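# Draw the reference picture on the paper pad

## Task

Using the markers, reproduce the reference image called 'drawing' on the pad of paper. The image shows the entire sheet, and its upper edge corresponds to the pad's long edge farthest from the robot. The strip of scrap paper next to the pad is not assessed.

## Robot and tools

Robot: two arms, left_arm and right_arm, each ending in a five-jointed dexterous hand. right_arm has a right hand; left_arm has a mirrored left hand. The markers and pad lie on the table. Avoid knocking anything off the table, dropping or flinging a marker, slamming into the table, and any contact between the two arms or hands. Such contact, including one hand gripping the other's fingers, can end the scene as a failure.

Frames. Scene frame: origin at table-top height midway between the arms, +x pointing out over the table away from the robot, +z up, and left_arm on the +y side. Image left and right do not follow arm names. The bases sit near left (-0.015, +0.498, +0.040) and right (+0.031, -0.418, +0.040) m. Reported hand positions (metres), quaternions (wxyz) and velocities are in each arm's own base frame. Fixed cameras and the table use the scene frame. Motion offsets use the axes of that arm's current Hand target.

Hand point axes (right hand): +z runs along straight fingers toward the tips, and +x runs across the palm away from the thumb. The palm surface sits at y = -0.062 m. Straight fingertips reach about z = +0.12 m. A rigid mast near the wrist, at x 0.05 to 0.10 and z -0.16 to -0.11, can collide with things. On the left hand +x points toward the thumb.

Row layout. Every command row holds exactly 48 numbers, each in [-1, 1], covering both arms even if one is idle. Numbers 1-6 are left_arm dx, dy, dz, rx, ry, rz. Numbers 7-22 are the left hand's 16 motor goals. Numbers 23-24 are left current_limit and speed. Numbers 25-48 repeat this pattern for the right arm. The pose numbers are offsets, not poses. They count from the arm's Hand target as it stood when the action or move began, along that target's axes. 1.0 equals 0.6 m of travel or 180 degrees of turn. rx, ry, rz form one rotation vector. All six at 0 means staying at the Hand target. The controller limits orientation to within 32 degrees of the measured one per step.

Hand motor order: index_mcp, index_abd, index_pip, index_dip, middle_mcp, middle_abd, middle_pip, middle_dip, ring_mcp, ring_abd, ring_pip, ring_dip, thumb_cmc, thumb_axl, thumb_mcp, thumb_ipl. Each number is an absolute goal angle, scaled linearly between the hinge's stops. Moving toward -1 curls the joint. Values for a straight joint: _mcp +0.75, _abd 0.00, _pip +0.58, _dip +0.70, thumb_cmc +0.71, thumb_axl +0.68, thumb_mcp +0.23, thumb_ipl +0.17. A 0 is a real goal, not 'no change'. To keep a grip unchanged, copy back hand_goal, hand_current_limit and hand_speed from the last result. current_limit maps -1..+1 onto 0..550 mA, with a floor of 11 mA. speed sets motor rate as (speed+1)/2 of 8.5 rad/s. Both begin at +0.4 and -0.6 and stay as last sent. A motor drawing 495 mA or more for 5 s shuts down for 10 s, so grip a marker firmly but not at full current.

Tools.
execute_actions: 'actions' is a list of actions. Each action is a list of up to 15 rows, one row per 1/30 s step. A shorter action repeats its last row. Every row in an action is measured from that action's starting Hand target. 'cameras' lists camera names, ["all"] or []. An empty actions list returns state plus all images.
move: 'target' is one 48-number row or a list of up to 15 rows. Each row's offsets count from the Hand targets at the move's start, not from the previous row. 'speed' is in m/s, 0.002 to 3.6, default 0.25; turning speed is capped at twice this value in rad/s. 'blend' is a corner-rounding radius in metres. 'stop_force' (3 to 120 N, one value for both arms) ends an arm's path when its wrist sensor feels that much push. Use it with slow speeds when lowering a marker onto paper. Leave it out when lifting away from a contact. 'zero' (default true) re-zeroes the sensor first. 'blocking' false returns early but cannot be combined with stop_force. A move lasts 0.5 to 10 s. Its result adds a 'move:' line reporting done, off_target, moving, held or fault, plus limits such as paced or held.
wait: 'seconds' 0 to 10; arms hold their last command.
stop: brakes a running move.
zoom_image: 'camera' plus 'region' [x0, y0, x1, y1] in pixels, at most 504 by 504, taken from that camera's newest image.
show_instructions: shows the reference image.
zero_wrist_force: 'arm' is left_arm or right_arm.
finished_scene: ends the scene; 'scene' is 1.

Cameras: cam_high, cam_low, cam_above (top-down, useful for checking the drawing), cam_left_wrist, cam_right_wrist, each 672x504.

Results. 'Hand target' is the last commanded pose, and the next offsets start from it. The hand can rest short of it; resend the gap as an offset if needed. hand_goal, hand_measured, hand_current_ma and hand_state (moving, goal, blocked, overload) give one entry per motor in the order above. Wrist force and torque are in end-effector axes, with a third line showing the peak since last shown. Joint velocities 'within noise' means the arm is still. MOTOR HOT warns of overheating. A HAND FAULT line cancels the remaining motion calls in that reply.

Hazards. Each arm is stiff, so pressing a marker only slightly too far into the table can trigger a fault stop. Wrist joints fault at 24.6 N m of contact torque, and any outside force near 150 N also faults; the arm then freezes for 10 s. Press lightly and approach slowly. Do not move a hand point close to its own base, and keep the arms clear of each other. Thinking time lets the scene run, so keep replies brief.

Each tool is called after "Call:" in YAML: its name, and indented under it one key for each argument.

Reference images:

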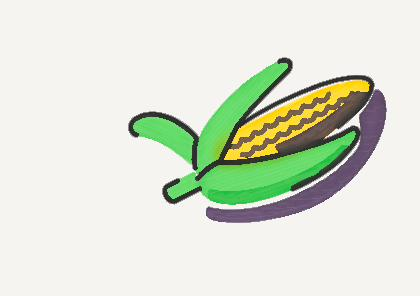

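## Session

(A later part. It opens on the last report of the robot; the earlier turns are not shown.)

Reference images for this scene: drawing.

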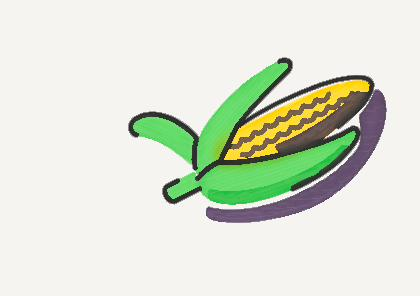

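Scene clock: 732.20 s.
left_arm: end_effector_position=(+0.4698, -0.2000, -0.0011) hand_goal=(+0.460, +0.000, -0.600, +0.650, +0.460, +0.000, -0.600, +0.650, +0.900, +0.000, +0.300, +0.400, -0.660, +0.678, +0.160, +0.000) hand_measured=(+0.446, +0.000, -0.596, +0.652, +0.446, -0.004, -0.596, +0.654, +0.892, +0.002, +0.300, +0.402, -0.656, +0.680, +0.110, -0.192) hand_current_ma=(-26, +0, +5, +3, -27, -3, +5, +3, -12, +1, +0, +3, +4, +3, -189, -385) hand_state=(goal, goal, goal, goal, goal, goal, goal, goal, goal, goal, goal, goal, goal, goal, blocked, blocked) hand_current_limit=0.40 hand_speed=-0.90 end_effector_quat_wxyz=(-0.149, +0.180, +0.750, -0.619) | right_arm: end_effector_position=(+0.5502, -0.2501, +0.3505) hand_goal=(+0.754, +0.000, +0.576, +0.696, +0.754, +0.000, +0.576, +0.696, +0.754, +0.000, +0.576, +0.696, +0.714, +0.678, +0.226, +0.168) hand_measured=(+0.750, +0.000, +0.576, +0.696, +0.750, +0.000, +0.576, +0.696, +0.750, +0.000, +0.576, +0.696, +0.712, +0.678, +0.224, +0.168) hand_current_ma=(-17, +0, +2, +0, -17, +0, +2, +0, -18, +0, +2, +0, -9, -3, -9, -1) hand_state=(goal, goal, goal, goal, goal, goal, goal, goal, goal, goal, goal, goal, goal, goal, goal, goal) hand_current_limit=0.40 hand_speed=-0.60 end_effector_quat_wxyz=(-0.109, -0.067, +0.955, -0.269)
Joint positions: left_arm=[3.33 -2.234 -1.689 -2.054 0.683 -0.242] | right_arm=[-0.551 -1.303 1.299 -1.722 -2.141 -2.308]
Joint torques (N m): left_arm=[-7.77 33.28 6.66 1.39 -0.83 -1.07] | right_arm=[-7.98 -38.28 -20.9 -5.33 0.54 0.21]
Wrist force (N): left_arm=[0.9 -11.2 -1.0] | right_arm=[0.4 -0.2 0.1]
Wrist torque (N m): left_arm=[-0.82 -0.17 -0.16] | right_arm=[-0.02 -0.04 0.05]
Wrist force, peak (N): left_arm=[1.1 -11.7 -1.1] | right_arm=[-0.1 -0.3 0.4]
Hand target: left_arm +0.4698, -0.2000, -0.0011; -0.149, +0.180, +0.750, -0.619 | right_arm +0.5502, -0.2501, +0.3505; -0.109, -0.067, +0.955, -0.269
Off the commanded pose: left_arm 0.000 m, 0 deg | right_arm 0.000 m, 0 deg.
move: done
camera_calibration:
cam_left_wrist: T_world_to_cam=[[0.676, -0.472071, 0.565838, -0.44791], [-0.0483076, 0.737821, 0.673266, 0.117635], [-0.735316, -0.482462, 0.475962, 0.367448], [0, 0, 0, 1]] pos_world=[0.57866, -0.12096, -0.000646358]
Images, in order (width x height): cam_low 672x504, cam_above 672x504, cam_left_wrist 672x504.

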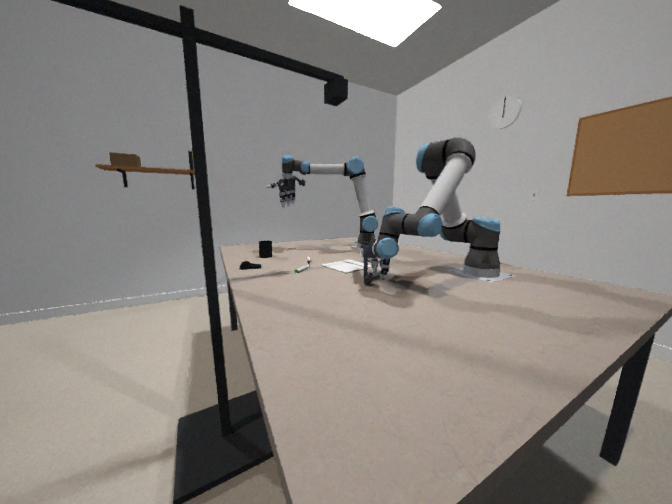

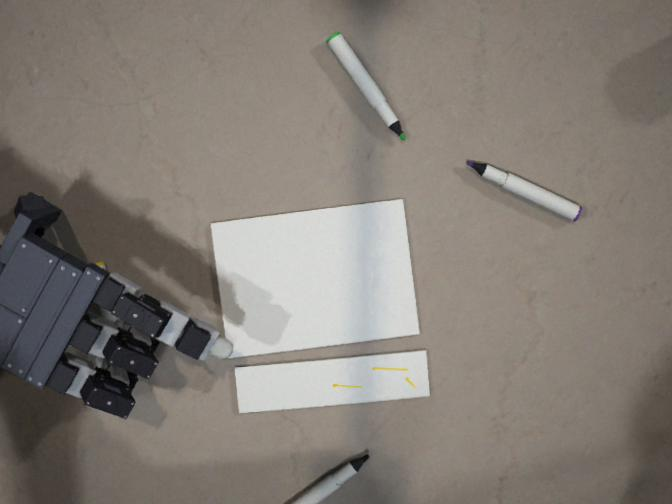

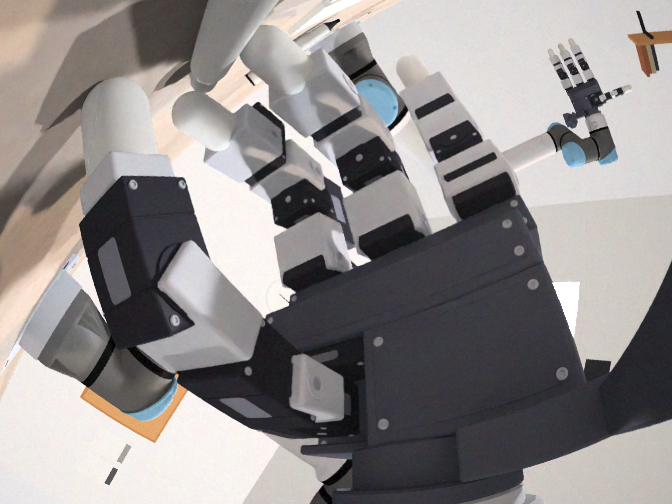

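Call:
move:
  target:
    - [0,-0.0818,-0.0159,0,0,0, 0.459,0,-0.6,0.65, 0.459,0,-0.6,0.65, 0.9,0,0.3,0.4, -0.66,0.678,0.106,-0.2, 0.4,-0.7, 0,0,0,0,0,0, 0.754,0,0.576,0.696,0.754,0,0.576,0.696,0.754,0,0.576,0.696,0.714,0.678,0.226,0.168,0.4,-0.6]
    - [0.0757,-0.217,-0.1935,0,0,0, 0.459,0,-0.6,0.65, 0.459,0,-0.6,0.65, 0.9,0,0.3,0.4, -0.66,0.678,0.16,0.0, 0.4,-0.7, 0,0,0,0,0,0, 0.754,0,0.576,0.696,0.754,0,0.576,0.696,0.754,0,0.576,0.696,0.714,0.678,0.226,0.168,0.4,-0.6]
  speed: [0.05,0.2]
  cameras: ["cam_high", "cam_left_wrist", "cam_above"]

Call:
zoom_image:
  camera: "cam_above"
  region: [0, 150, 220, 400]

Scene clock: 742.13 s.
left_arm: end_effector_position=(+0.4699, -0.1000, +0.1489) hand_goal=(+0.460, +0.000, -0.600, +0.650, +0.460, +0.000, -0.600, +0.650, +0.900, +0.000, +0.300, +0.400, -0.660, +0.678, +0.160, +0.000) hand_measured=(+0.446, +0.000, -0.596, +0.652, +0.446, -0.004, -0.596, +0.654, +0.892, +0.002, +0.300, +0.402, -0.658, +0.680, +0.158, -0.002) hand_current_ma=(-25, +0, +5, +3, -27, -3, +4, +3, -13, +1, +0, +3, +3, +3, -3, -2) hand_state=(goal, goal, goal, goal, goal, goal, goal, goal, goal, goal, goal, goal, goal, goal, goal, goal) hand_current_limit=0.40 hand_speed=-0.70 end_effector_quat_wxyz=(-0.149, +0.180, +0.750, -0.619) | right_arm: end_effector_position=(+0.5502, -0.2501, +0.3505) hand_goal=(+0.754, +0.000, +0.576, +0.696, +0.754, +0.000, +0.576, +0.696, +0.754, +0.000, +0.576, +0.696, +0.714, +0.678, +0.226, +0.168) hand_measured=(+0.750, +0.000, +0.576, +0.696, +0.750, +0.000, +0.576, +0.696, +0.750, +0.000, +0.576, +0.696, +0.712, +0.678, +0.224, +0.168) hand_current_ma=(-17, +0, +2, +0, -17, +0, +2, +0, -18, +0, +2, +0, -9, -3, -9, -1) hand_state=(goal, goal, goal, goal, goal, goal, goal, goal, goal, goal, goal, goal, goal, goal, goal, goal) hand_current_limit=0.40 hand_speed=-0.60 end_effector_quat_wxyz=(-0.109, -0.067, +0.955, -0.269)
Joint positions: left_arm=[3.499 -2.047 -1.536 -2.443 0.845 -0.174] | right_arm=[-0.551 -1.303 1.299 -1.722 -2.141 -2.308]
Joint torques (N m): left_arm=[9.72 48.12 30.03 -2.39 1.13 1.97] | right_arm=[-7.75 -38.29 -20.43 -5.14 0.81 0.44]
Wrist force (N): left_arm=[0.1 -0.7 -0.4] | right_arm=[0.1 0.0 0.4]
Wrist torque (N m): left_arm=[-0.14 -0.14 -0.22] | right_arm=[-0.02 -0.01 0.03]
Wrist force, peak (N): left_arm=[1.1 -11.7 -1.2] | right_arm=[0.0 -0.5 0.3]
Hand target: left_arm +0.4699, -0.1000, +0.1489; -0.149, +0.180, +0.750, -0.619 | right_arm +0.5502, -0.2501, +0.3505; -0.109, -0.067, +0.955, -0.269
Off the commanded pose: left_arm 0.000 m, 0 deg | right_arm 0.000 m, 0 deg.
move: done
camera_calibration:
cam_left_wrist: T_world_to_cam=[[0.676, -0.472071, 0.565838, -0.485658], [-0.0483076, 0.737821, 0.673266, -0.0570596], [-0.735316, -0.482462, 0.475962, 0.344494], [0, 0, 0, 1]] pos_world=[0.57886, -0.0209596, 0.149254]
Images, in order (width x height): cam_high 672x504, cam_above 672x504, cam_left_wrist 672x504.

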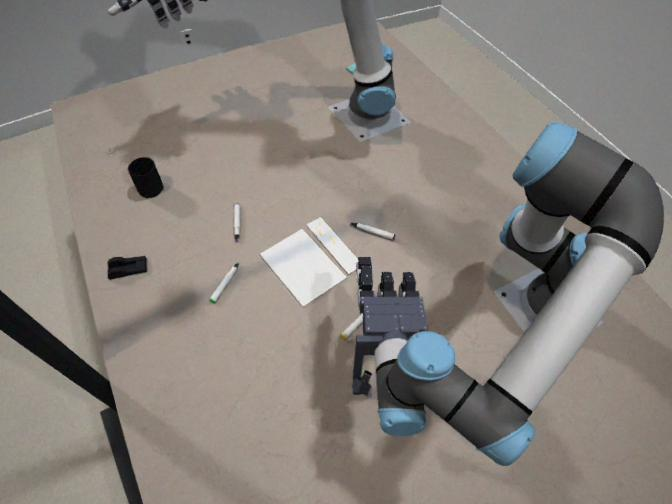

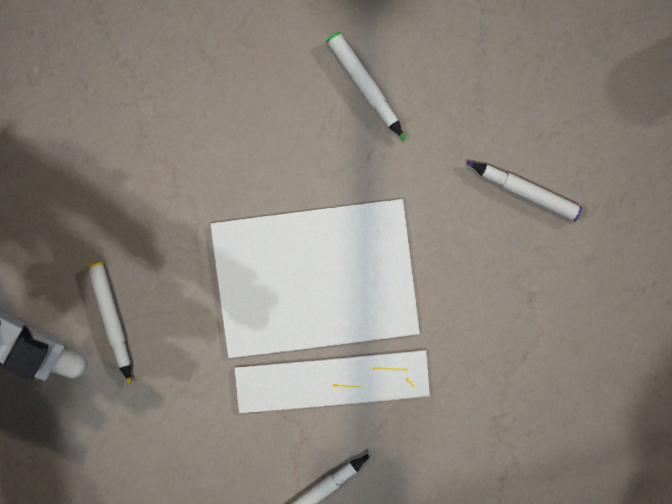

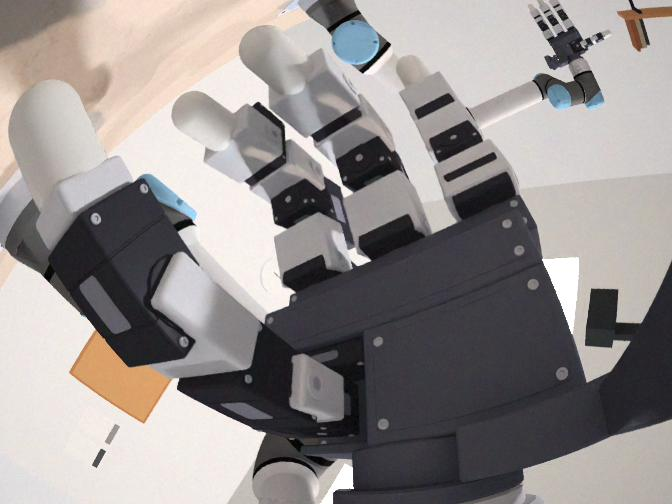

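Scaled by 2.016.

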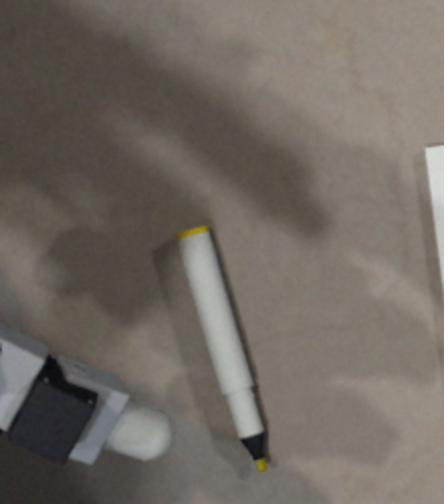

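Call:
move:
  target: [-0.169,0.0767,0.2078,-0.0999,-0.2382,-0.0890, 0.288,0,-0.708,0.725, 0.288,0,-0.708,0.725, 0.9,0,0.3,0.4, -0.66,0.678,0.157,0.005, 0.4,-0.7, 0,0,0,0,0,0, 0.754,0,0.576,0.696,0.754,0,0.576,0.696,0.754,0,0.576,0.696,0.714,0.678,0.226,0.168,0.4,-0.6]
  speed: 0.2
  cameras: ["cam_above", "cam_left_wrist"]

Call:
zoom_image:
  camera: "cam_left_wrist"
  region: [0, 0, 300, 225]

Call:
zoom_image:
  camera: "cam_above"
  region: [0, 180, 240, 420]

Scene clock: 795.80 s.
left_arm: end_effector_position=(+0.5087, -0.2472, +0.0799) hand_goal=(+0.288, +0.000, -0.708, +0.726, +0.288, +0.000, -0.708, +0.726, +0.900, +0.000, +0.300, +0.400, -0.660, +0.678, +0.158, +0.006) hand_measured=(+0.286, +0.000, -0.702, +0.724, +0.286, -0.004, -0.702, +0.724, +0.892, +0.002, +0.300, +0.402, -0.658, +0.680, +0.158, +0.004) hand_current_ma=(-2, +0, +7, -3, -2, -3, +6, -2, -13, +1, +0, +3, +2, +3, +0, -2) hand_state=(goal, goal, goal, goal, goal, goal, goal, goal, goal, goal, goal, goal, goal, goal, goal, goal) hand_current_limit=0.40 hand_speed=-0.70 end_effector_quat_wxyz=(+0.080, -0.140, +0.855, -0.493) | right_arm: end_effector_position=(+0.5502, -0.2501, +0.3505) hand_goal=(+0.754, +0.000, +0.576, +0.696, +0.754, +0.000, +0.576, +0.696, +0.754, +0.000, +0.576, +0.696, +0.714, +0.678, +0.226, +0.168) hand_measured=(+0.750, +0.000, +0.576, +0.696, +0.750, +0.000, +0.576, +0.696, +0.750, +0.000, +0.576, +0.696, +0.712, +0.678, +0.224, +0.168) hand_current_ma=(-17, +0, +2, +0, -17, +0, +2, +0, -18, +0, +2, +0, -9, -3, -9, -1) hand_state=(goal, goal, goal, goal, goal, goal, goal, goal, goal, goal, goal, goal, goal, goal, goal, goal) hand_current_limit=0.40 hand_speed=-0.60 end_effector_quat_wxyz=(-0.109, -0.067, +0.955, -0.269)
Joint positions: left_arm=[3.229 -1.956 -2.165 -0.207 0.57 -2.021] | right_arm=[-0.551 -1.303 1.299 -1.722 -2.141 -2.308]
Joint torques (N m): left_arm=[-9.14 22.61 5.46 4.65 0.12 -1.39] | right_arm=[-7.5 -39.99 -21.03 -5.19 0.58 0.45]
Wrist force (N): left_arm=[0.4 -0.7 -0.1] | right_arm=[0.1 -0.1 -0.1]
Wrist torque (N m): left_arm=[-0.10 -0.10 -0.09] | right_arm=[0.01 0.01 0.02]
Wrist force, peak (N): left_arm=[0.2 -0.9 -1.1] | right_arm=[0.1 -0.4 0.4]
Hand target: left_arm +0.5087, -0.2472, +0.0799; +0.080, -0.140, +0.855, -0.493 | right_arm +0.5502, -0.2501, +0.3505; -0.109, -0.067, +0.955, -0.269
Off the commanded pose: left_arm 0.000 m, 0 deg | right_arm 0.000 m, 0 deg.
move: done
camera_calibration:
cam_left_wrist: T_world_to_cam=[[0.867171, -0.0172977, 0.497709, -0.521724], [-0.479511, 0.240856, 0.843835, 0.182766], [-0.134473, -0.970407, 0.200569, -0.0695071], [0, 0, 0, 1]] pos_world=[0.530715, -0.120495, 0.119384]
Images, in order (width x height): cam_above 672x504, cam_left_wrist 672x504.

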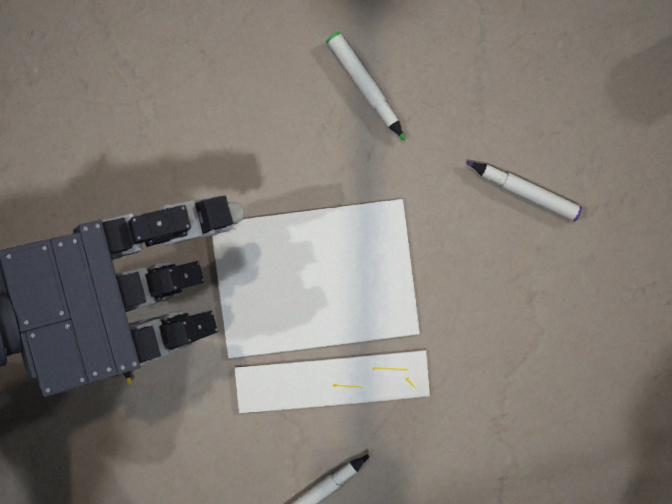

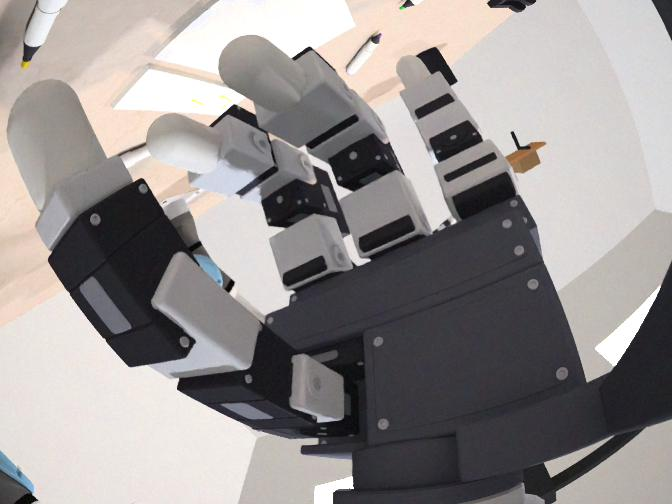

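Scaled by 1.680 from the camera's 672x504 image, which has a finer 960x720 frame.

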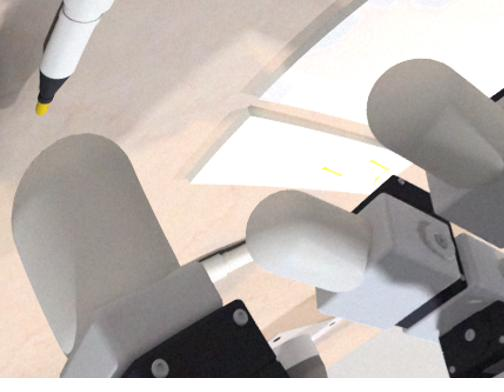

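Scaled by 2.100.

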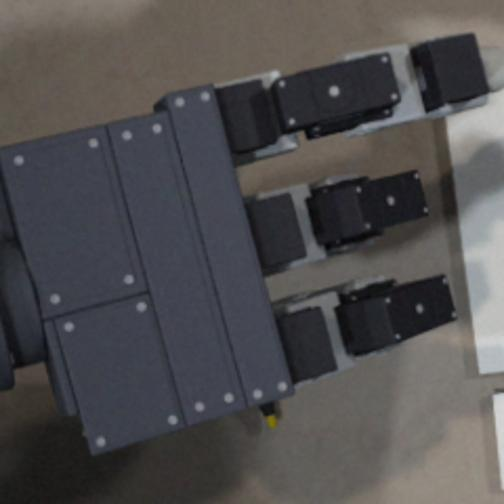

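Call:
move:
  target: [0,0.1308,0.0813,0,0,0, 0.288,0,-0.708,0.725, 0.288,0,-0.708,0.725, 1,0,0.72,0.7, -0.66,0.678,0.157,0.005, 0.4,-0.7, 0,0,0,0,0,0, 0.754,0,0.576,0.696,0.754,0,0.576,0.696,0.754,0,0.576,0.696,0.714,0.678,0.226,0.168,0.4,-0.6]
  speed: 0.06
  stop_force: 4
  cameras: ["cam_above", "cam_left_wrist"]

Call:
zoom_image:
  camera: "cam_left_wrist"
  region: [0, 0, 300, 225]

Scene clock: 815.20 s.
left_arm: end_effector_position=(+0.5095, -0.2500, -0.0125) hand_goal=(+0.288, +0.000, -0.708, +0.726, +0.288, +0.000, -0.708, +0.726, +1.000, +0.000, +0.720, +0.700, -0.660, +0.678, +0.158, +0.006) hand_measured=(+0.286, +0.000, -0.702, +0.724, +0.286, -0.004, -0.702, +0.724, +0.978, +0.002, +0.712, +0.696, -0.658, +0.680, +0.158, +0.004) hand_current_ma=(-2, +0, +7, -3, -2, -3, +6, -2, -46, +1, -13, -4, +2, +3, +0, -2) hand_state=(goal, goal, goal, goal, goal, goal, goal, goal, blocked, goal, goal, goal, goal, goal, goal, goal) hand_current_limit=0.40 hand_speed=-0.70 end_effector_quat_wxyz=(+0.080, -0.140, +0.855, -0.493) | right_arm: end_effector_position=(+0.5502, -0.2501, +0.3505) hand_goal=(+0.754, +0.000, +0.576, +0.696, +0.754, +0.000, +0.576, +0.696, +0.754, +0.000, +0.576, +0.696, +0.714, +0.678, +0.226, +0.168) hand_measured=(+0.750, +0.000, +0.576, +0.696, +0.750, +0.000, +0.576, +0.696, +0.750, +0.000, +0.576, +0.696, +0.712, +0.678, +0.224, +0.168) hand_current_ma=(-17, +0, +2, +0, -17, +0, +2, +0, -18, +0, +2, +0, -9, -3, -9, -1) hand_state=(goal, goal, goal, goal, goal, goal, goal, goal, goal, goal, goal, goal, goal, goal, goal, goal) hand_current_limit=0.40 hand_speed=-0.60 end_effector_quat_wxyz=(-0.109, -0.067, +0.955, -0.269)
Joint positions: left_arm=[3.223 -2.196 -2.175 0.052 0.573 -2.032] | right_arm=[-0.551 -1.303 1.299 -1.722 -2.141 -2.308]
Joint torques (N m): left_arm=[-9.56 26.37 21.24 4.65 0.15 -1.49] | right_arm=[-7.51 -39.49 -21.02 -5.17 0.49 0.51]
Wrist force (N): left_arm=[0.1 -0.5 -0.1] | right_arm=[0.1 -0.2 0.0]
Wrist torque (N m): left_arm=[-0.08 -0.09 -0.12] | right_arm=[-0.01 -0.01 0.02]
Wrist force, peak (N): left_arm=[0.1 -1.3 -0.2] | right_arm=[0.4 -0.5 0.3]
Hand target: left_arm +0.5095, -0.2500, -0.0125; +0.080, -0.140, +0.855, -0.493 | right_arm +0.5502, -0.2501, +0.3505; -0.109, -0.067, +0.955, -0.269
Off the commanded pose: left_arm 0.000 m, 0 deg | right_arm 0.000 m, 0 deg.
move: done
camera_calibration:
cam_left_wrist: T_world_to_cam=[[0.867148, -0.0172844, 0.49775, -0.476465], [-0.479557, 0.240833, 0.843816, 0.261816], [-0.13446, -0.970413, 0.200549, -0.0535912], [0, 0, 0, 1]] pos_world=[0.531516, -0.123295, 0.0269837]
Images, in order (width x height): cam_above 672x504, cam_left_wrist 672x504.

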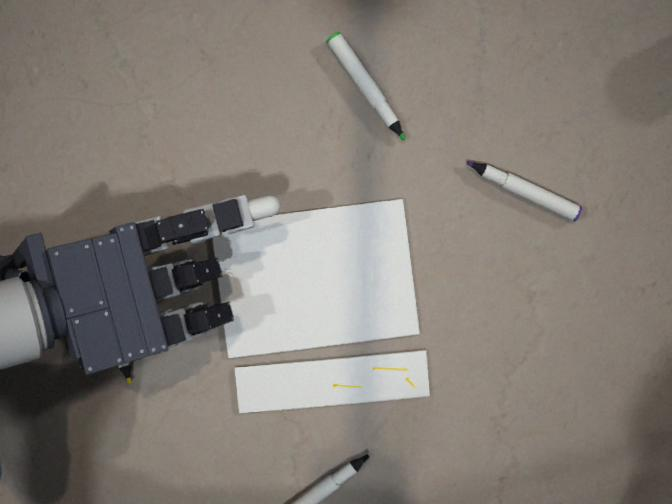

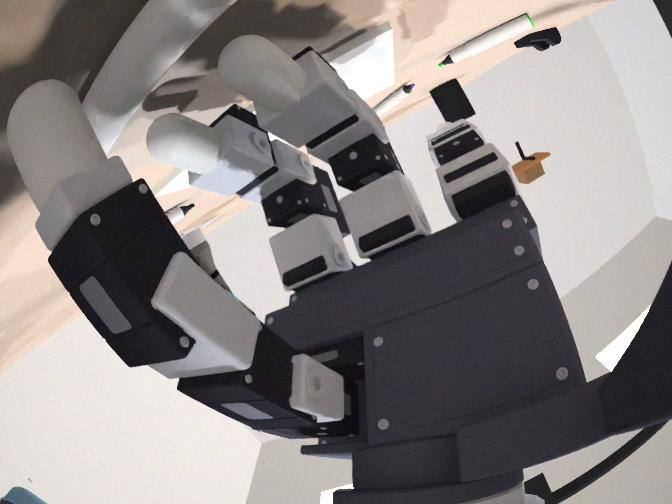

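Scaled by 1.680 from the camera's 672x504 image, which has a finer 960x720 frame.

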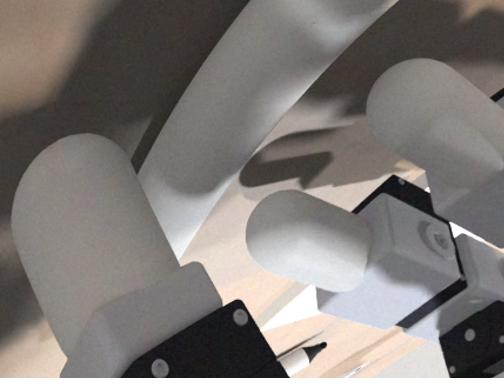

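Call:
move:
  target:
    - [0,0,0,0,0,0, 0.13,0,-0.553,0.67, 0.13,0,-0.553,0.67, 1,0,0.72,0.7, -0.66,0.678,0.1775,-0.121, 0.4,-0.85, 0,0,0,0,0,0, 0.754,0,0.576,0.696,0.754,0,0.576,0.696,0.754,0,0.576,0.696,0.714,0.678,0.226,0.168,0.4,-0.6]
    - [0,0.005,0.0029,0,0,0, 0.13,0,-0.553,0.67, 0.13,0,-0.553,0.67, 1,0,0.72,0.7, -0.66,0.678,0.1775,-0.121, 0.4,-0.85, 0,0,0,0,0,0, 0.754,0,0.576,0.696,0.754,0,0.576,0.696,0.754,0,0.576,0.696,0.714,0.678,0.226,0.168,0.4,-0.6]
    - [0,0.005,0.0029,0,0,0, 0.036,0,-0.49,0.695, 0.036,0,-0.49,0.695, 1,0,0.72,0.7, -0.66,0.678,0.1775,-0.14, 0.4,-0.85, 0,0,0,0,0,0, 0.754,0,0.576,0.696,0.754,0,0.576,0.696,0.754,0,0.576,0.696,0.714,0.678,0.226,0.168,0.4,-0.6]
    - [0,0.005,0.0029,0,0,0, 0.036,0,-0.49,0.695, 0.036,0,-0.49,0.695, 1,0,0.72,0.7, -0.66,0.678,0.171,-0.2, 0.4,-0.85, 0,0,0,0,0,0, 0.754,0,0.576,0.696,0.754,0,0.576,0.696,0.754,0,0.576,0.696,0.714,0.678,0.226,0.168,0.4,-0.6]
  speed: 0.02
  cameras: ["cam_above", "cam_left_wrist"]

Call:
zoom_image:
  camera: "cam_left_wrist"
  region: [0, 0, 300, 225]

Scene clock: 825.43 s.
left_arm: end_effector_position=(+0.5095, -0.2500, -0.0160) hand_goal=(+0.036, +0.000, -0.490, +0.696, +0.036, +0.000, -0.490, +0.696, +1.000, +0.000, +0.720, +0.700, -0.660, +0.678, +0.172, -0.200) hand_measured=(+0.046, +0.000, -0.484, +0.696, +0.044, -0.002, -0.486, +0.696, +0.978, +0.002, +0.712, +0.696, -0.658, +0.680, +0.192, -0.176) hand_current_ma=(+17, +0, +7, +1, +14, -2, +6, +0, -46, +1, -13, -4, +2, +3, +52, +76) hand_state=(goal, goal, goal, goal, goal, goal, goal, goal, blocked, goal, goal, goal, goal, goal, goal, blocked) hand_current_limit=0.40 hand_speed=-0.85 end_effector_quat_wxyz=(+0.080, -0.140, +0.855, -0.493) | right_arm: end_effector_position=(+0.5502, -0.2501, +0.3505) hand_goal=(+0.754, +0.000, +0.576, +0.696, +0.754, +0.000, +0.576, +0.696, +0.754, +0.000, +0.576, +0.696, +0.714, +0.678, +0.226, +0.168) hand_measured=(+0.750, +0.000, +0.576, +0.696, +0.750, +0.000, +0.576, +0.696, +0.750, +0.000, +0.576, +0.696, +0.712, +0.678, +0.224, +0.168) hand_current_ma=(-17, +0, +2, +0, -17, +0, +2, +0, -18, +0, +2, +0, -9, -3, -9, -1) hand_state=(goal, goal, goal, goal, goal, goal, goal, goal, goal, goal, goal, goal, goal, goal, goal, goal) hand_current_limit=0.40 hand_speed=-0.60 end_effector_quat_wxyz=(-0.109, -0.067, +0.955, -0.269)
Joint positions: left_arm=[3.223 -2.205 -2.174 0.061 0.573 -2.032] | right_arm=[-0.551 -1.303 1.299 -1.722 -2.141 -2.308]
Joint torques (N m): left_arm=[-9.89 27.69 21.57 4.46 -0.35 -1.39] | right_arm=[-7.43 -39.37 -19.56 -5.1 0.56 0.3]
Wrist force (N): left_arm=[0.0 -0.4 -0.1] | right_arm=[-0.1 -0.1 0.2]
Wrist torque (N m): left_arm=[-0.06 -0.07 -0.11] | right_arm=[-0.01 0.03 0.00]
Wrist force, peak (N): left_arm=[0.1 -0.8 -0.2] | right_arm=[0.4 -0.1 0.3]
Hand target: left_arm +0.5095, -0.2500, -0.0160; +0.080, -0.140, +0.855, -0.493 | right_arm +0.5502, -0.2501, +0.3505; -0.109, -0.067, +0.955, -0.269
Off the commanded pose: left_arm 0.000 m, 0 deg | right_arm 0.000 m, 0 deg.
move: done
camera_calibration:
cam_left_wrist: T_world_to_cam=[[0.867148, -0.0172844, 0.49775, -0.474773], [-0.479557, 0.240833, 0.843816, 0.264685], [-0.13446, -0.970413, 0.200549, -0.0529094], [0, 0, 0, 1]] pos_world=[0.531516, -0.123295, 0.0235837]
Images, in order (width x height): cam_above 672x504, cam_left_wrist 672x504.

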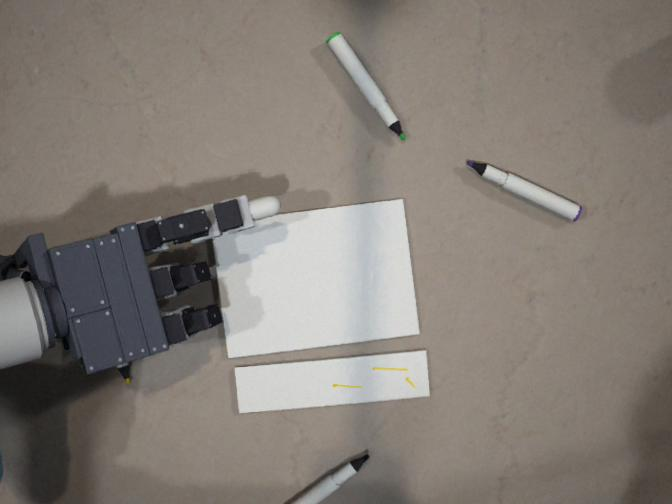

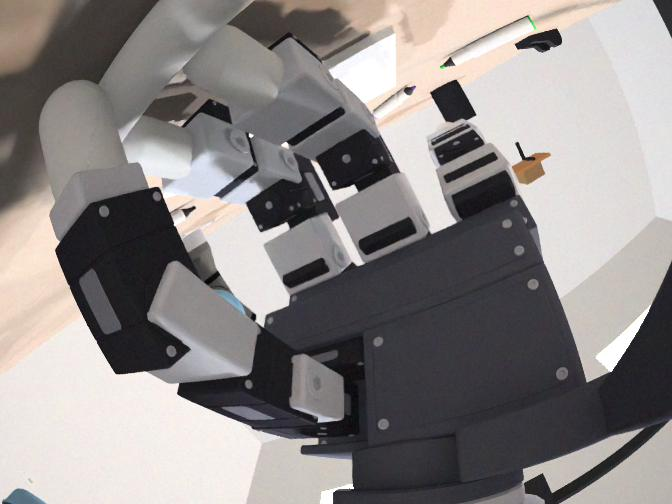

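Scaled by 1.680 from the camera's 672x504 image, which has a finer 960x720 frame.

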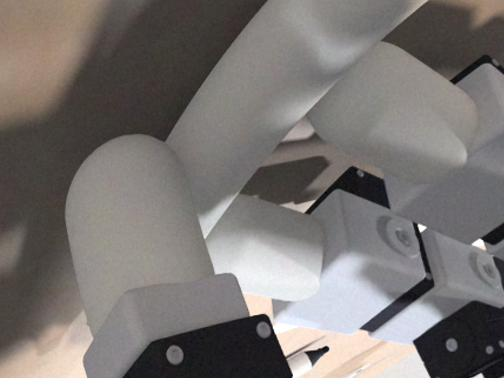

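Call:
move:
  target:
    - [0,0,0,0,0,0, -0.012,0,-0.515,0.683, -0.012,0,-0.515,0.683, 1,0,0.72,0.7, -0.66,0.678,0.06,-0.25, 0.75,-0.9, 0,0,0,0,0,0, 0.754,0,0.576,0.696,0.754,0,0.576,0.696,0.754,0,0.576,0.696,0.714,0.678,0.226,0.168,0.4,-0.6]
    - [0,-0.0577,-0.0333,0,0,0, -0.012,0,-0.515,0.683, -0.012,0,-0.515,0.683, 1,0,0.72,0.7, -0.66,0.678,0.06,-0.25, 0.75,-0.9, 0,0,0,0,0,0, 0.754,0,0.576,0.696,0.754,0,0.576,0.696,0.754,0,0.576,0.696,0.714,0.678,0.226,0.168,0.4,-0.6]
  speed: 0.04
  cameras: ["cam_left_wrist"]

Scene clock: 831.63 s.
left_arm: end_effector_position=(+0.5095, -0.2501, +0.0240) hand_goal=(-0.012, +0.000, -0.514, +0.684, -0.012, +0.000, -0.514, +0.684, +1.000, +0.000, +0.720, +0.700, -0.660, +0.678, +0.060, -0.250) hand_measured=(+0.046, +0.000, -0.486, +0.696, +0.042, -0.002, -0.490, +0.694, +0.978, +0.002, +0.712, +0.696, -0.658, +0.680, +0.192, -0.188) hand_current_ma=(+171, +0, +59, +18, +162, -2, +51, +16, -46, +1, -13, -4, +2, +3, +481, +260) hand_state=(blocked, goal, blocked, goal, blocked, goal, blocked, goal, blocked, goal, goal, goal, goal, goal, blocked, blocked) hand_current_limit=0.75 hand_speed=-0.90 end_effector_quat_wxyz=(+0.080, -0.140, +0.855, -0.493) | right_arm: end_effector_position=(+0.5502, -0.2501, +0.3505) hand_goal=(+0.754, +0.000, +0.576, +0.696, +0.754, +0.000, +0.576, +0.696, +0.754, +0.000, +0.576, +0.696, +0.714, +0.678, +0.226, +0.168) hand_measured=(+0.750, +0.000, +0.576, +0.696, +0.750, +0.000, +0.576, +0.696, +0.750, +0.000, +0.576, +0.696, +0.712, +0.678, +0.224, +0.168) hand_current_ma=(-17, +0, +2, +0, -17, +0, +2, +0, -18, +0, +2, +0, -9, -3, -9, -1) hand_state=(goal, goal, goal, goal, goal, goal, goal, goal, goal, goal, goal, goal, goal, goal, goal, goal) hand_current_limit=0.40 hand_speed=-0.60 end_effector_quat_wxyz=(-0.109, -0.067, +0.955, -0.269)
Joint positions: left_arm=[3.223 -2.099 -2.176 -0.042 0.573 -2.032] | right_arm=[-0.551 -1.303 1.299 -1.722 -2.141 -2.308]
Joint torques (N m): left_arm=[-3.46 42.1 23.02 1.1 -0.11 1.85] | right_arm=[-7.12 -39.56 -20.48 -5.18 0.39 0.62]
Wrist force (N): left_arm=[0.3 -0.7 -0.2] | right_arm=[-0.1 0.0 0.1]
Wrist torque (N m): left_arm=[-0.08 -0.09 -0.11] | right_arm=[0.01 0.03 0.00]
Wrist force, peak (N): left_arm=[0.4 -0.9 -0.1] | right_arm=[0.1 -0.3 0.4]
Hand target: left_arm +0.5096, -0.2500, +0.0240; +0.080, -0.140, +0.855, -0.493 | right_arm +0.5502, -0.2501, +0.3505; -0.109, -0.067, +0.955, -0.269
Off the commanded pose: left_arm 0.000 m, 0 deg | right_arm 0.000 m, 0 deg.
move: done
camera_calibration:
cam_left_wrist: T_world_to_cam=[[0.867172, -0.017298, 0.497708, -0.494646], [-0.47951, 0.240856, 0.843836, 0.231017], [-0.134473, -0.970407, 0.200569, -0.0610019], [0, 0, 0, 1]] pos_world=[0.531515, -0.123395, 0.0634838]
Images, in order (width x height): cam_left_wrist 672x504.

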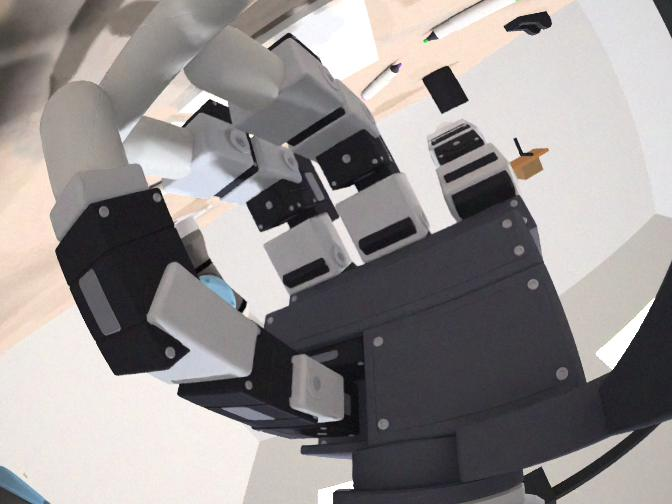

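Call:
move:
  target:
    - [0,0,0,0,0,0, -0.012,0,-0.515,0.683, -0.012,0,-0.515,0.683, 1,0,0.72,0.7, -0.66,0.678,0.15,-0.22, 0.75,-0.92, 0,0,0,0,0,0, 0.754,0,0.576,0.696,0.754,0,0.576,0.696,0.754,0,0.576,0.696,0.714,0.678,0.226,0.168,0.4,-0.6]
    - [0,0,0,0,0,0, -0.037,0,-0.39,0.68, -0.037,0,-0.39,0.68, 1,0,0.72,0.7, -0.66,0.678,0.15,-0.22, 0.75,-0.92, 0,0,0,0,0,0, 0.754,0,0.576,0.696,0.754,0,0.576,0.696,0.754,0,0.576,0.696,0.714,0.678,0.226,0.168,0.4,-0.6]
  speed: 0.04
  cameras: ["cam_left_wrist"]

Call:
zoom_image:
  camera: "cam_left_wrist"
  region: [0, 0, 400, 300]

Scene clock: 851.37 s.
left_arm: end_effector_position=(+0.5096, -0.2500, +0.0240) hand_goal=(-0.036, +0.000, -0.390, +0.680, -0.036, +0.000, -0.390, +0.680, +1.000, +0.000, +0.720, +0.700, -0.660, +0.678, +0.150, -0.220) hand_measured=(+0.000, +0.000, -0.382, +0.694, -0.002, -0.002, -0.382, +0.692, +0.978, +0.002, +0.712, +0.696, -0.658, +0.680, +0.202, -0.192) hand_current_ma=(+91, +0, +13, +25, +86, -2, +11, +21, -46, +1, -13, -4, +2, +3, +197, +90) hand_state=(blocked, goal, goal, goal, blocked, goal, goal, goal, blocked, goal, goal, goal, goal, goal, blocked, blocked) hand_current_limit=0.75 hand_speed=-0.92 end_effector_quat_wxyz=(+0.080, -0.140, +0.855, -0.493) | right_arm: end_effector_position=(+0.5502, -0.2501, +0.3505) hand_goal=(+0.754, +0.000, +0.576, +0.696, +0.754, +0.000, +0.576, +0.696, +0.754, +0.000, +0.576, +0.696, +0.714, +0.678, +0.226, +0.168) hand_measured=(+0.750, +0.000, +0.576, +0.696, +0.750, +0.000, +0.576, +0.696, +0.750, +0.000, +0.576, +0.696, +0.712, +0.678, +0.224, +0.168) hand_current_ma=(-17, +0, +2, +0, -17, +0, +2, +0, -18, +0, +2, +0, -9, -3, -9, -1) hand_state=(goal, goal, goal, goal, goal, goal, goal, goal, goal, goal, goal, goal, goal, goal, goal, goal) hand_current_limit=0.40 hand_speed=-0.60 end_effector_quat_wxyz=(-0.109, -0.067, +0.955, -0.269)
Joint positions: left_arm=[3.223 -2.099 -2.176 -0.043 0.573 -2.032] | right_arm=[-0.551 -1.303 1.299 -1.722 -2.141 -2.308]
Joint torques (N m): left_arm=[8.35 41.69 24.12 1.14 -1.6 1.81] | right_arm=[-7.01 -40.19 -20.5 -5.31 0.45 0.64]
Wrist force (N): left_arm=[0.2 -0.6 0.1] | right_arm=[0.2 0.2 -0.1]
Wrist torque (N m): left_arm=[-0.09 -0.08 -0.12] | right_arm=[0.03 0.00 0.03]
Wrist force, peak (N): left_arm=[0.5 -0.9 0.1] | right_arm=[0.2 -0.4 0.3]
Hand target: left_arm +0.5096, -0.2500, +0.0240; +0.080, -0.140, +0.855, -0.493 | right_arm +0.5502, -0.2501, +0.3505; -0.109, -0.067, +0.955, -0.269
Off the commanded pose: left_arm 0.000 m, 0 deg | right_arm 0.000 m, 0 deg.
move: done
camera_calibration:
cam_left_wrist: T_world_to_cam=[[0.867148, -0.0172844, 0.49775, -0.494633], [-0.479557, 0.240833, 0.843816, 0.231017], [-0.13446, -0.970413, 0.200549, -0.0609113], [0, 0, 0, 1]] pos_world=[0.531516, -0.123295, 0.0634837]
Images, in order (width x height): cam_left_wrist 672x504.

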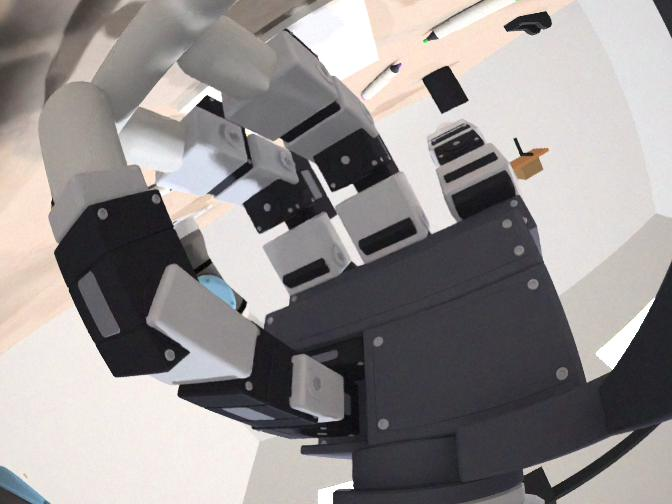

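Scaled by 1.260 from the camera's 672x504 image, which has a finer 960x720 frame.

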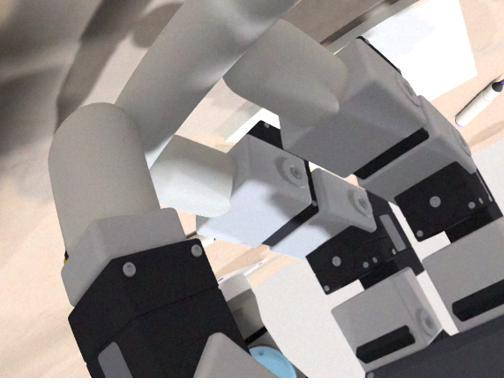

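Call:
move:
  target:
    - [0,-0.1443,-0.0833,0,0,0, -0.055,0,-0.41,0.68, -0.055,0,-0.41,0.68, 1,0,0.72,0.7, -0.66,0.678,0.06,-0.25, 0.75,-0.92, 0,0,0,0,0,0, 0.754,0,0.576,0.696,0.754,0,0.576,0.696,0.754,0,0.576,0.696,0.714,0.678,0.226,0.168,0.4,-0.6]
    - [-0.0847,-0.3988,-0.0958,0,-0.1294,0.483, -0.055,0,-0.41,0.68, -0.055,0,-0.41,0.68, 1,0,0.72,0.7, -0.66,0.678,0.06,-0.25, 0.75,-0.92, 0,0,0,0,0,0, 0.754,0,0.576,0.696,0.754,0,0.576,0.696,0.754,0,0.576,0.696,0.714,0.678,0.226,0.168,0.4,-0.6]
    - [-0.0847,-0.3988,-0.0958,0,-0.2588,0.9659, -0.055,0,-0.41,0.68, -0.055,0,-0.41,0.68, 1,0,0.72,0.7, -0.66,0.678,0.06,-0.25, 0.75,-0.92, 0,0,0,0,0,0, 0.754,0,0.576,0.696,0.754,0,0.576,0.696,0.754,0,0.576,0.696,0.714,0.678,0.226,0.168,0.4,-0.6]
  speed: [0.1,0.2,0.3]
  blend: [0.03,0,0]
  cameras: ["cam_left_wrist","cam_above","cam_high"]

Call:
zoom_image:
  camera: "cam_left_wrist"
  region: [0, 0, 400, 400]

Call:
zoom_image:
  camera: "cam_high"
  region: [240, 200, 500, 400]

Scene clock: 905.07 s.
left_arm: end_effector_position=(+0.5803, -0.3001, +0.2599) hand_goal=(-0.054, +0.000, -0.410, +0.680, -0.054, +0.000, -0.410, +0.680, +1.000, +0.000, +0.720, +0.700, -0.660, +0.678, +0.060, -0.250) hand_measured=(-0.004, +0.002, -0.382, +0.694, -0.004, +0.000, -0.382, +0.692, +1.000, +0.002, +0.720, +0.698, -0.656, +0.680, +0.202, -0.198) hand_current_ma=(+146, +2, +63, +25, +139, +1, +60, +21, +0, +1, +0, -2, +4, +3, +481, +200) hand_state=(blocked, goal, blocked, goal, blocked, goal, blocked, goal, goal, goal, goal, goal, goal, goal, blocked, blocked) hand_current_limit=0.75 hand_speed=-0.92 end_effector_quat_wxyz=(+0.698, +0.698, +0.115, +0.114) | right_arm: end_effector_position=(+0.5502, -0.2501, +0.3505) hand_goal=(+0.754, +0.000, +0.576, +0.696, +0.754, +0.000, +0.576, +0.696, +0.754, +0.000, +0.576, +0.696, +0.714, +0.678, +0.226, +0.168) hand_measured=(+0.750, +0.000, +0.576, +0.696, +0.750, +0.000, +0.576, +0.696, +0.750, +0.000, +0.576, +0.696, +0.712, +0.678, +0.224, +0.168) hand_current_ma=(-17, +0, +2, +0, -17, +0, +2, +0, -18, +0, +2, +0, -9, -3, -9, -1) hand_state=(goal, goal, goal, goal, goal, goal, goal, goal, goal, goal, goal, goal, goal, goal, goal, goal) hand_current_limit=0.40 hand_speed=-0.60 end_effector_quat_wxyz=(-0.109, -0.067, +0.955, -0.269)
Joint positions: left_arm=[3.232 -2.439 -1.879 1.174 0.234 0] | right_arm=[-0.551 -1.303 1.299 -1.722 -2.141 -2.308]
Joint torques (N m): left_arm=[9.17 51.18 0.53 -0.92 -1.13 1.66] | right_arm=[-7.15 -39.54 -20.3 -5.14 0.21 0.71]
Wrist force (N): left_arm=[-0.2 2.3 0.1] | right_arm=[0.0 -0.3 0.2]
Wrist torque (N m): left_arm=[0.44 -0.22 0.23] | right_arm=[-0.04 0.01 0.00]
Wrist force, peak (N): left_arm=[-0.4 2.5 0.3] | right_arm=[0.5 0.0 0.2]
Hand target: left_arm +0.5803, -0.3001, +0.2599; +0.698, +0.698, +0.115, +0.114 | right_arm +0.5502, -0.2501, +0.3505; -0.109, -0.067, +0.955, -0.269
Off the commanded pose: left_arm 0.000 m, 0 deg | right_arm 0.000 m, 0 deg.
move: done
camera_calibration:
cam_left_wrist: T_world_to_cam=[[-0.772719, -0.263954, -0.577264, 0.482674], [0.118478, 0.833478, -0.539701, 0.268356], [0.623593, -0.485431, -0.612772, -0.23029], [0, 0, 0, 1]] pos_world=[0.484784, -0.208055, 0.282347]
Images, in order (width x height): cam_high 672x504, cam_above 672x504, cam_left_wrist 672x504.

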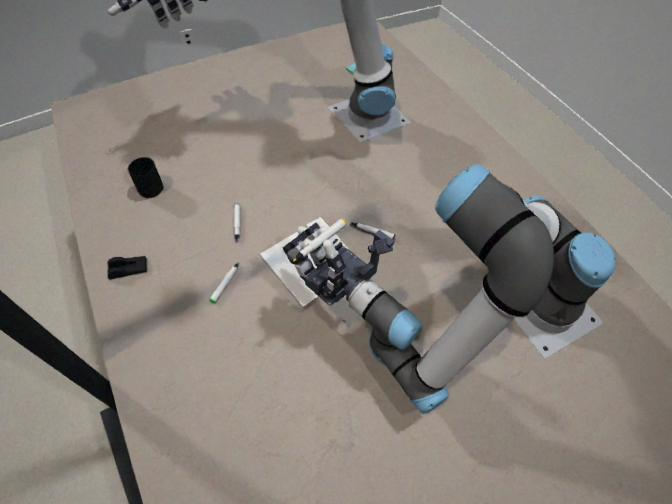

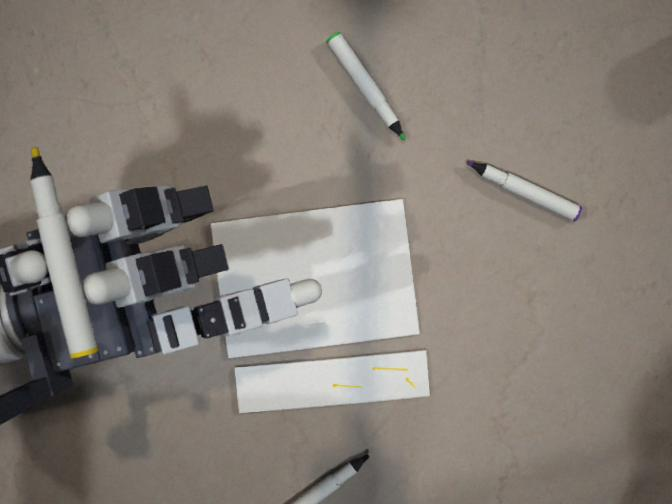

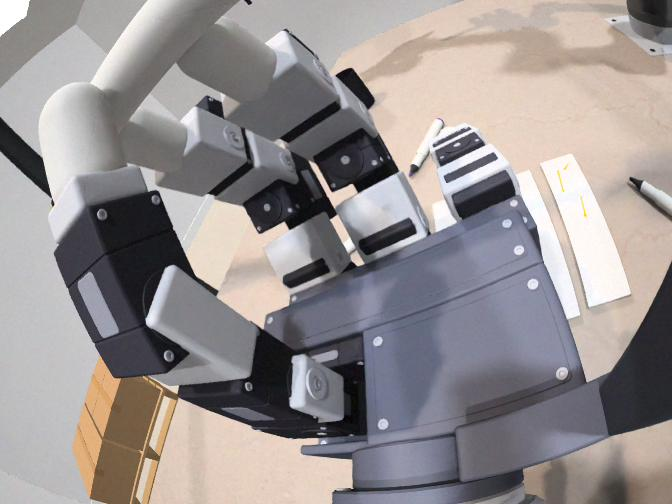

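Scaled by 1.260 from the camera's 672x504 image, which has a finer 960x720 frame.

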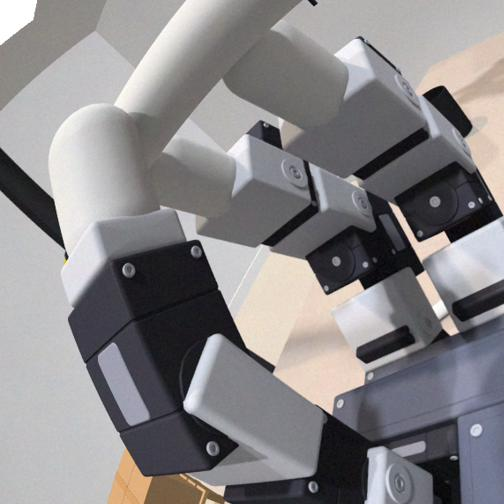

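Scaled by 1.938.

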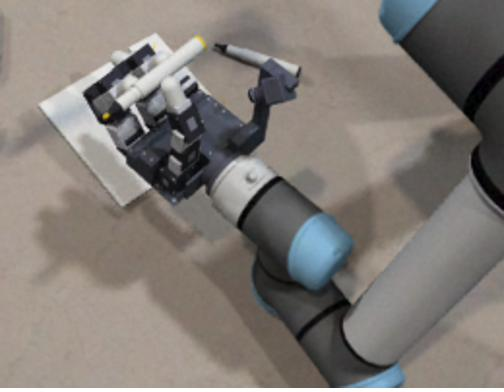

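Call:
move:
  target:
    - [0,0,0,0,0,0, 0.05,0,-0.445,0.64, 0.05,0,-0.445,0.64, 1,0,0.72,0.7, -0.66,0.678,0.21,-0.31, 0.75,-0.92, 0,0,0,0,0,0, 0.754,0,0.576,0.696,0.754,0,0.576,0.696,0.754,0,0.576,0.696,0.714,0.678,0.226,0.168,0.4,-0.6]
    - [0,0,0,0,0,0, 0.115,0,-0.5,0.59, 0.115,0,-0.5,0.59, 1,0,0.72,0.7, -0.66,0.678,0.24,-0.41, 0.75,-0.92, 0,0,0,0,0,0, 0.754,0,0.576,0.696,0.754,0,0.576,0.696,0.754,0,0.576,0.696,0.714,0.678,0.226,0.168,0.4,-0.6]
    - [0,0,0,0,0,0, 0.179,0,-0.556,0.543, 0.179,0,-0.556,0.543, 1,0,0.72,0.7, -0.66,0.678,0.267,-0.517, 0.75,-0.92, 0,0,0,0,0,0, 0.754,0,0.576,0.696,0.754,0,0.576,0.696,0.754,0,0.576,0.696,0.714,0.678,0.226,0.168,0.4,-0.6]
  speed: 0.04
  cameras: ["cam_left_wrist","cam_above"]

Call:
zoom_image:
  camera: "cam_above"
  region: [0, 130, 250, 400]

Scene clock: 954.37 s.
left_arm: end_effector_position=(+0.5803, -0.3001, +0.2599) hand_goal=(+0.180, +0.000, -0.556, +0.544, +0.180, +0.000, -0.556, +0.544, +1.000, +0.000, +0.720, +0.700, -0.660, +0.678, +0.268, -0.516) hand_measured=(+0.202, +0.002, -0.544, +0.552, +0.196, +0.000, -0.550, +0.548, +1.000, +0.002, +0.720, +0.698, -0.664, +0.678, +0.290, -0.494) hand_current_ma=(+46, +2, +22, +12, +30, +1, +8, +5, +0, +1, +0, -2, -5, +0, +65, +64) hand_state=(blocked, goal, goal, goal, goal, goal, goal, goal, goal, goal, goal, goal, goal, goal, blocked, blocked) hand_current_limit=0.75 hand_speed=-0.92 end_effector_quat_wxyz=(+0.698, +0.698, +0.115, +0.114) | right_arm: end_effector_position=(+0.5502, -0.2501, +0.3505) hand_goal=(+0.754, +0.000, +0.576, +0.696, +0.754, +0.000, +0.576, +0.696, +0.754, +0.000, +0.576, +0.696, +0.714, +0.678, +0.226, +0.168) hand_measured=(+0.750, +0.000, +0.576, +0.696, +0.750, +0.000, +0.576, +0.696, +0.750, +0.000, +0.576, +0.696, +0.712, +0.678, +0.224, +0.168) hand_current_ma=(-17, +0, +2, +0, -17, +0, +2, +0, -18, +0, +2, +0, -9, -3, -9, -1) hand_state=(goal, goal, goal, goal, goal, goal, goal, goal, goal, goal, goal, goal, goal, goal, goal, goal) hand_current_limit=0.40 hand_speed=-0.60 end_effector_quat_wxyz=(-0.109, -0.067, +0.955, -0.269)
Joint positions: left_arm=[3.232 -2.438 -1.879 1.174 0.234 0.001] | right_arm=[-0.551 -1.303 1.299 -1.722 -2.141 -2.308]
Joint torques (N m): left_arm=[9.21 50.47 -0.32 -0.98 -1.12 1.76] | right_arm=[-5.25 -38.67 -21.48 -5.27 0.23 0.73]
Wrist force (N): left_arm=[-0.2 2.3 -0.2] | right_arm=[0.2 -0.1 -0.3]
Wrist torque (N m): left_arm=[0.47 -0.22 0.23] | right_arm=[0.02 0.00 0.03]
Wrist force, peak (N): left_arm=[-0.2 2.5 0.2] | right_arm=[0.4 -0.2 -0.3]
Hand target: left_arm +0.5803, -0.3001, +0.2599; +0.698, +0.698, +0.115, +0.114 | right_arm +0.5502, -0.2501, +0.3505; -0.109, -0.067, +0.955, -0.269
Off the commanded pose: left_arm 0.000 m, 0 deg | right_arm 0.000 m, 0 deg.
move: done
camera_calibration:
cam_left_wrist: T_world_to_cam=[[-0.772745, -0.263856, -0.577274, 0.482709], [0.118509, 0.833526, -0.53962, 0.268327], [0.623555, -0.485401, -0.612834, -0.230248], [0, 0, 0, 1]] pos_world=[0.484784, -0.208054, 0.282346]
Images, in order (width x height): cam_above 672x504, cam_left_wrist 672x504.

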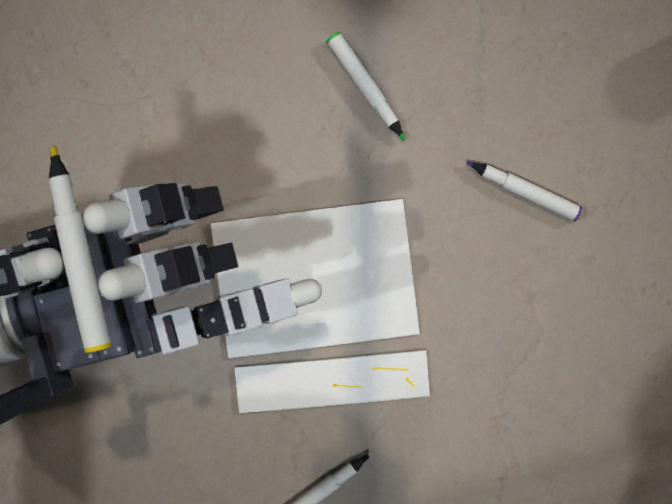

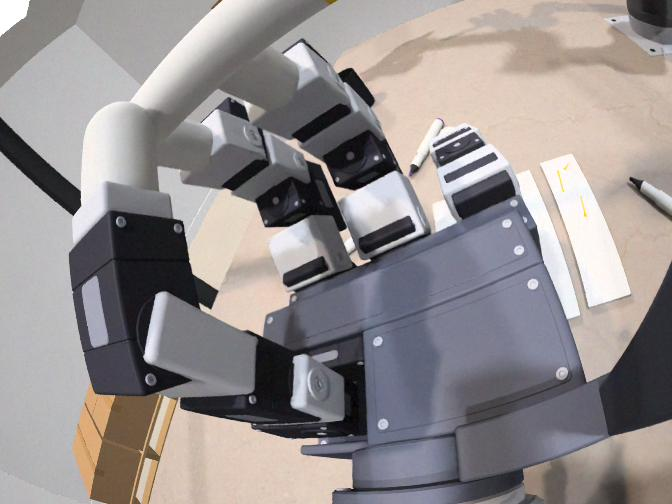

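Scaled by 1.867.

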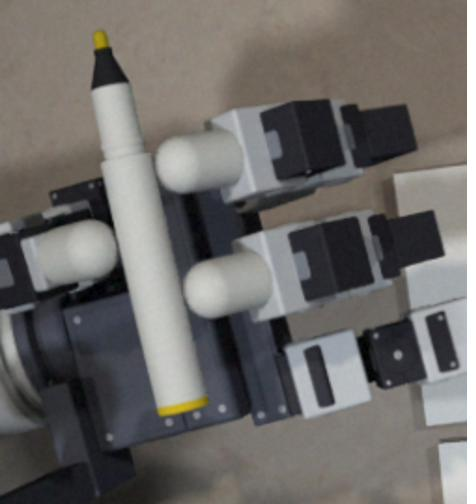

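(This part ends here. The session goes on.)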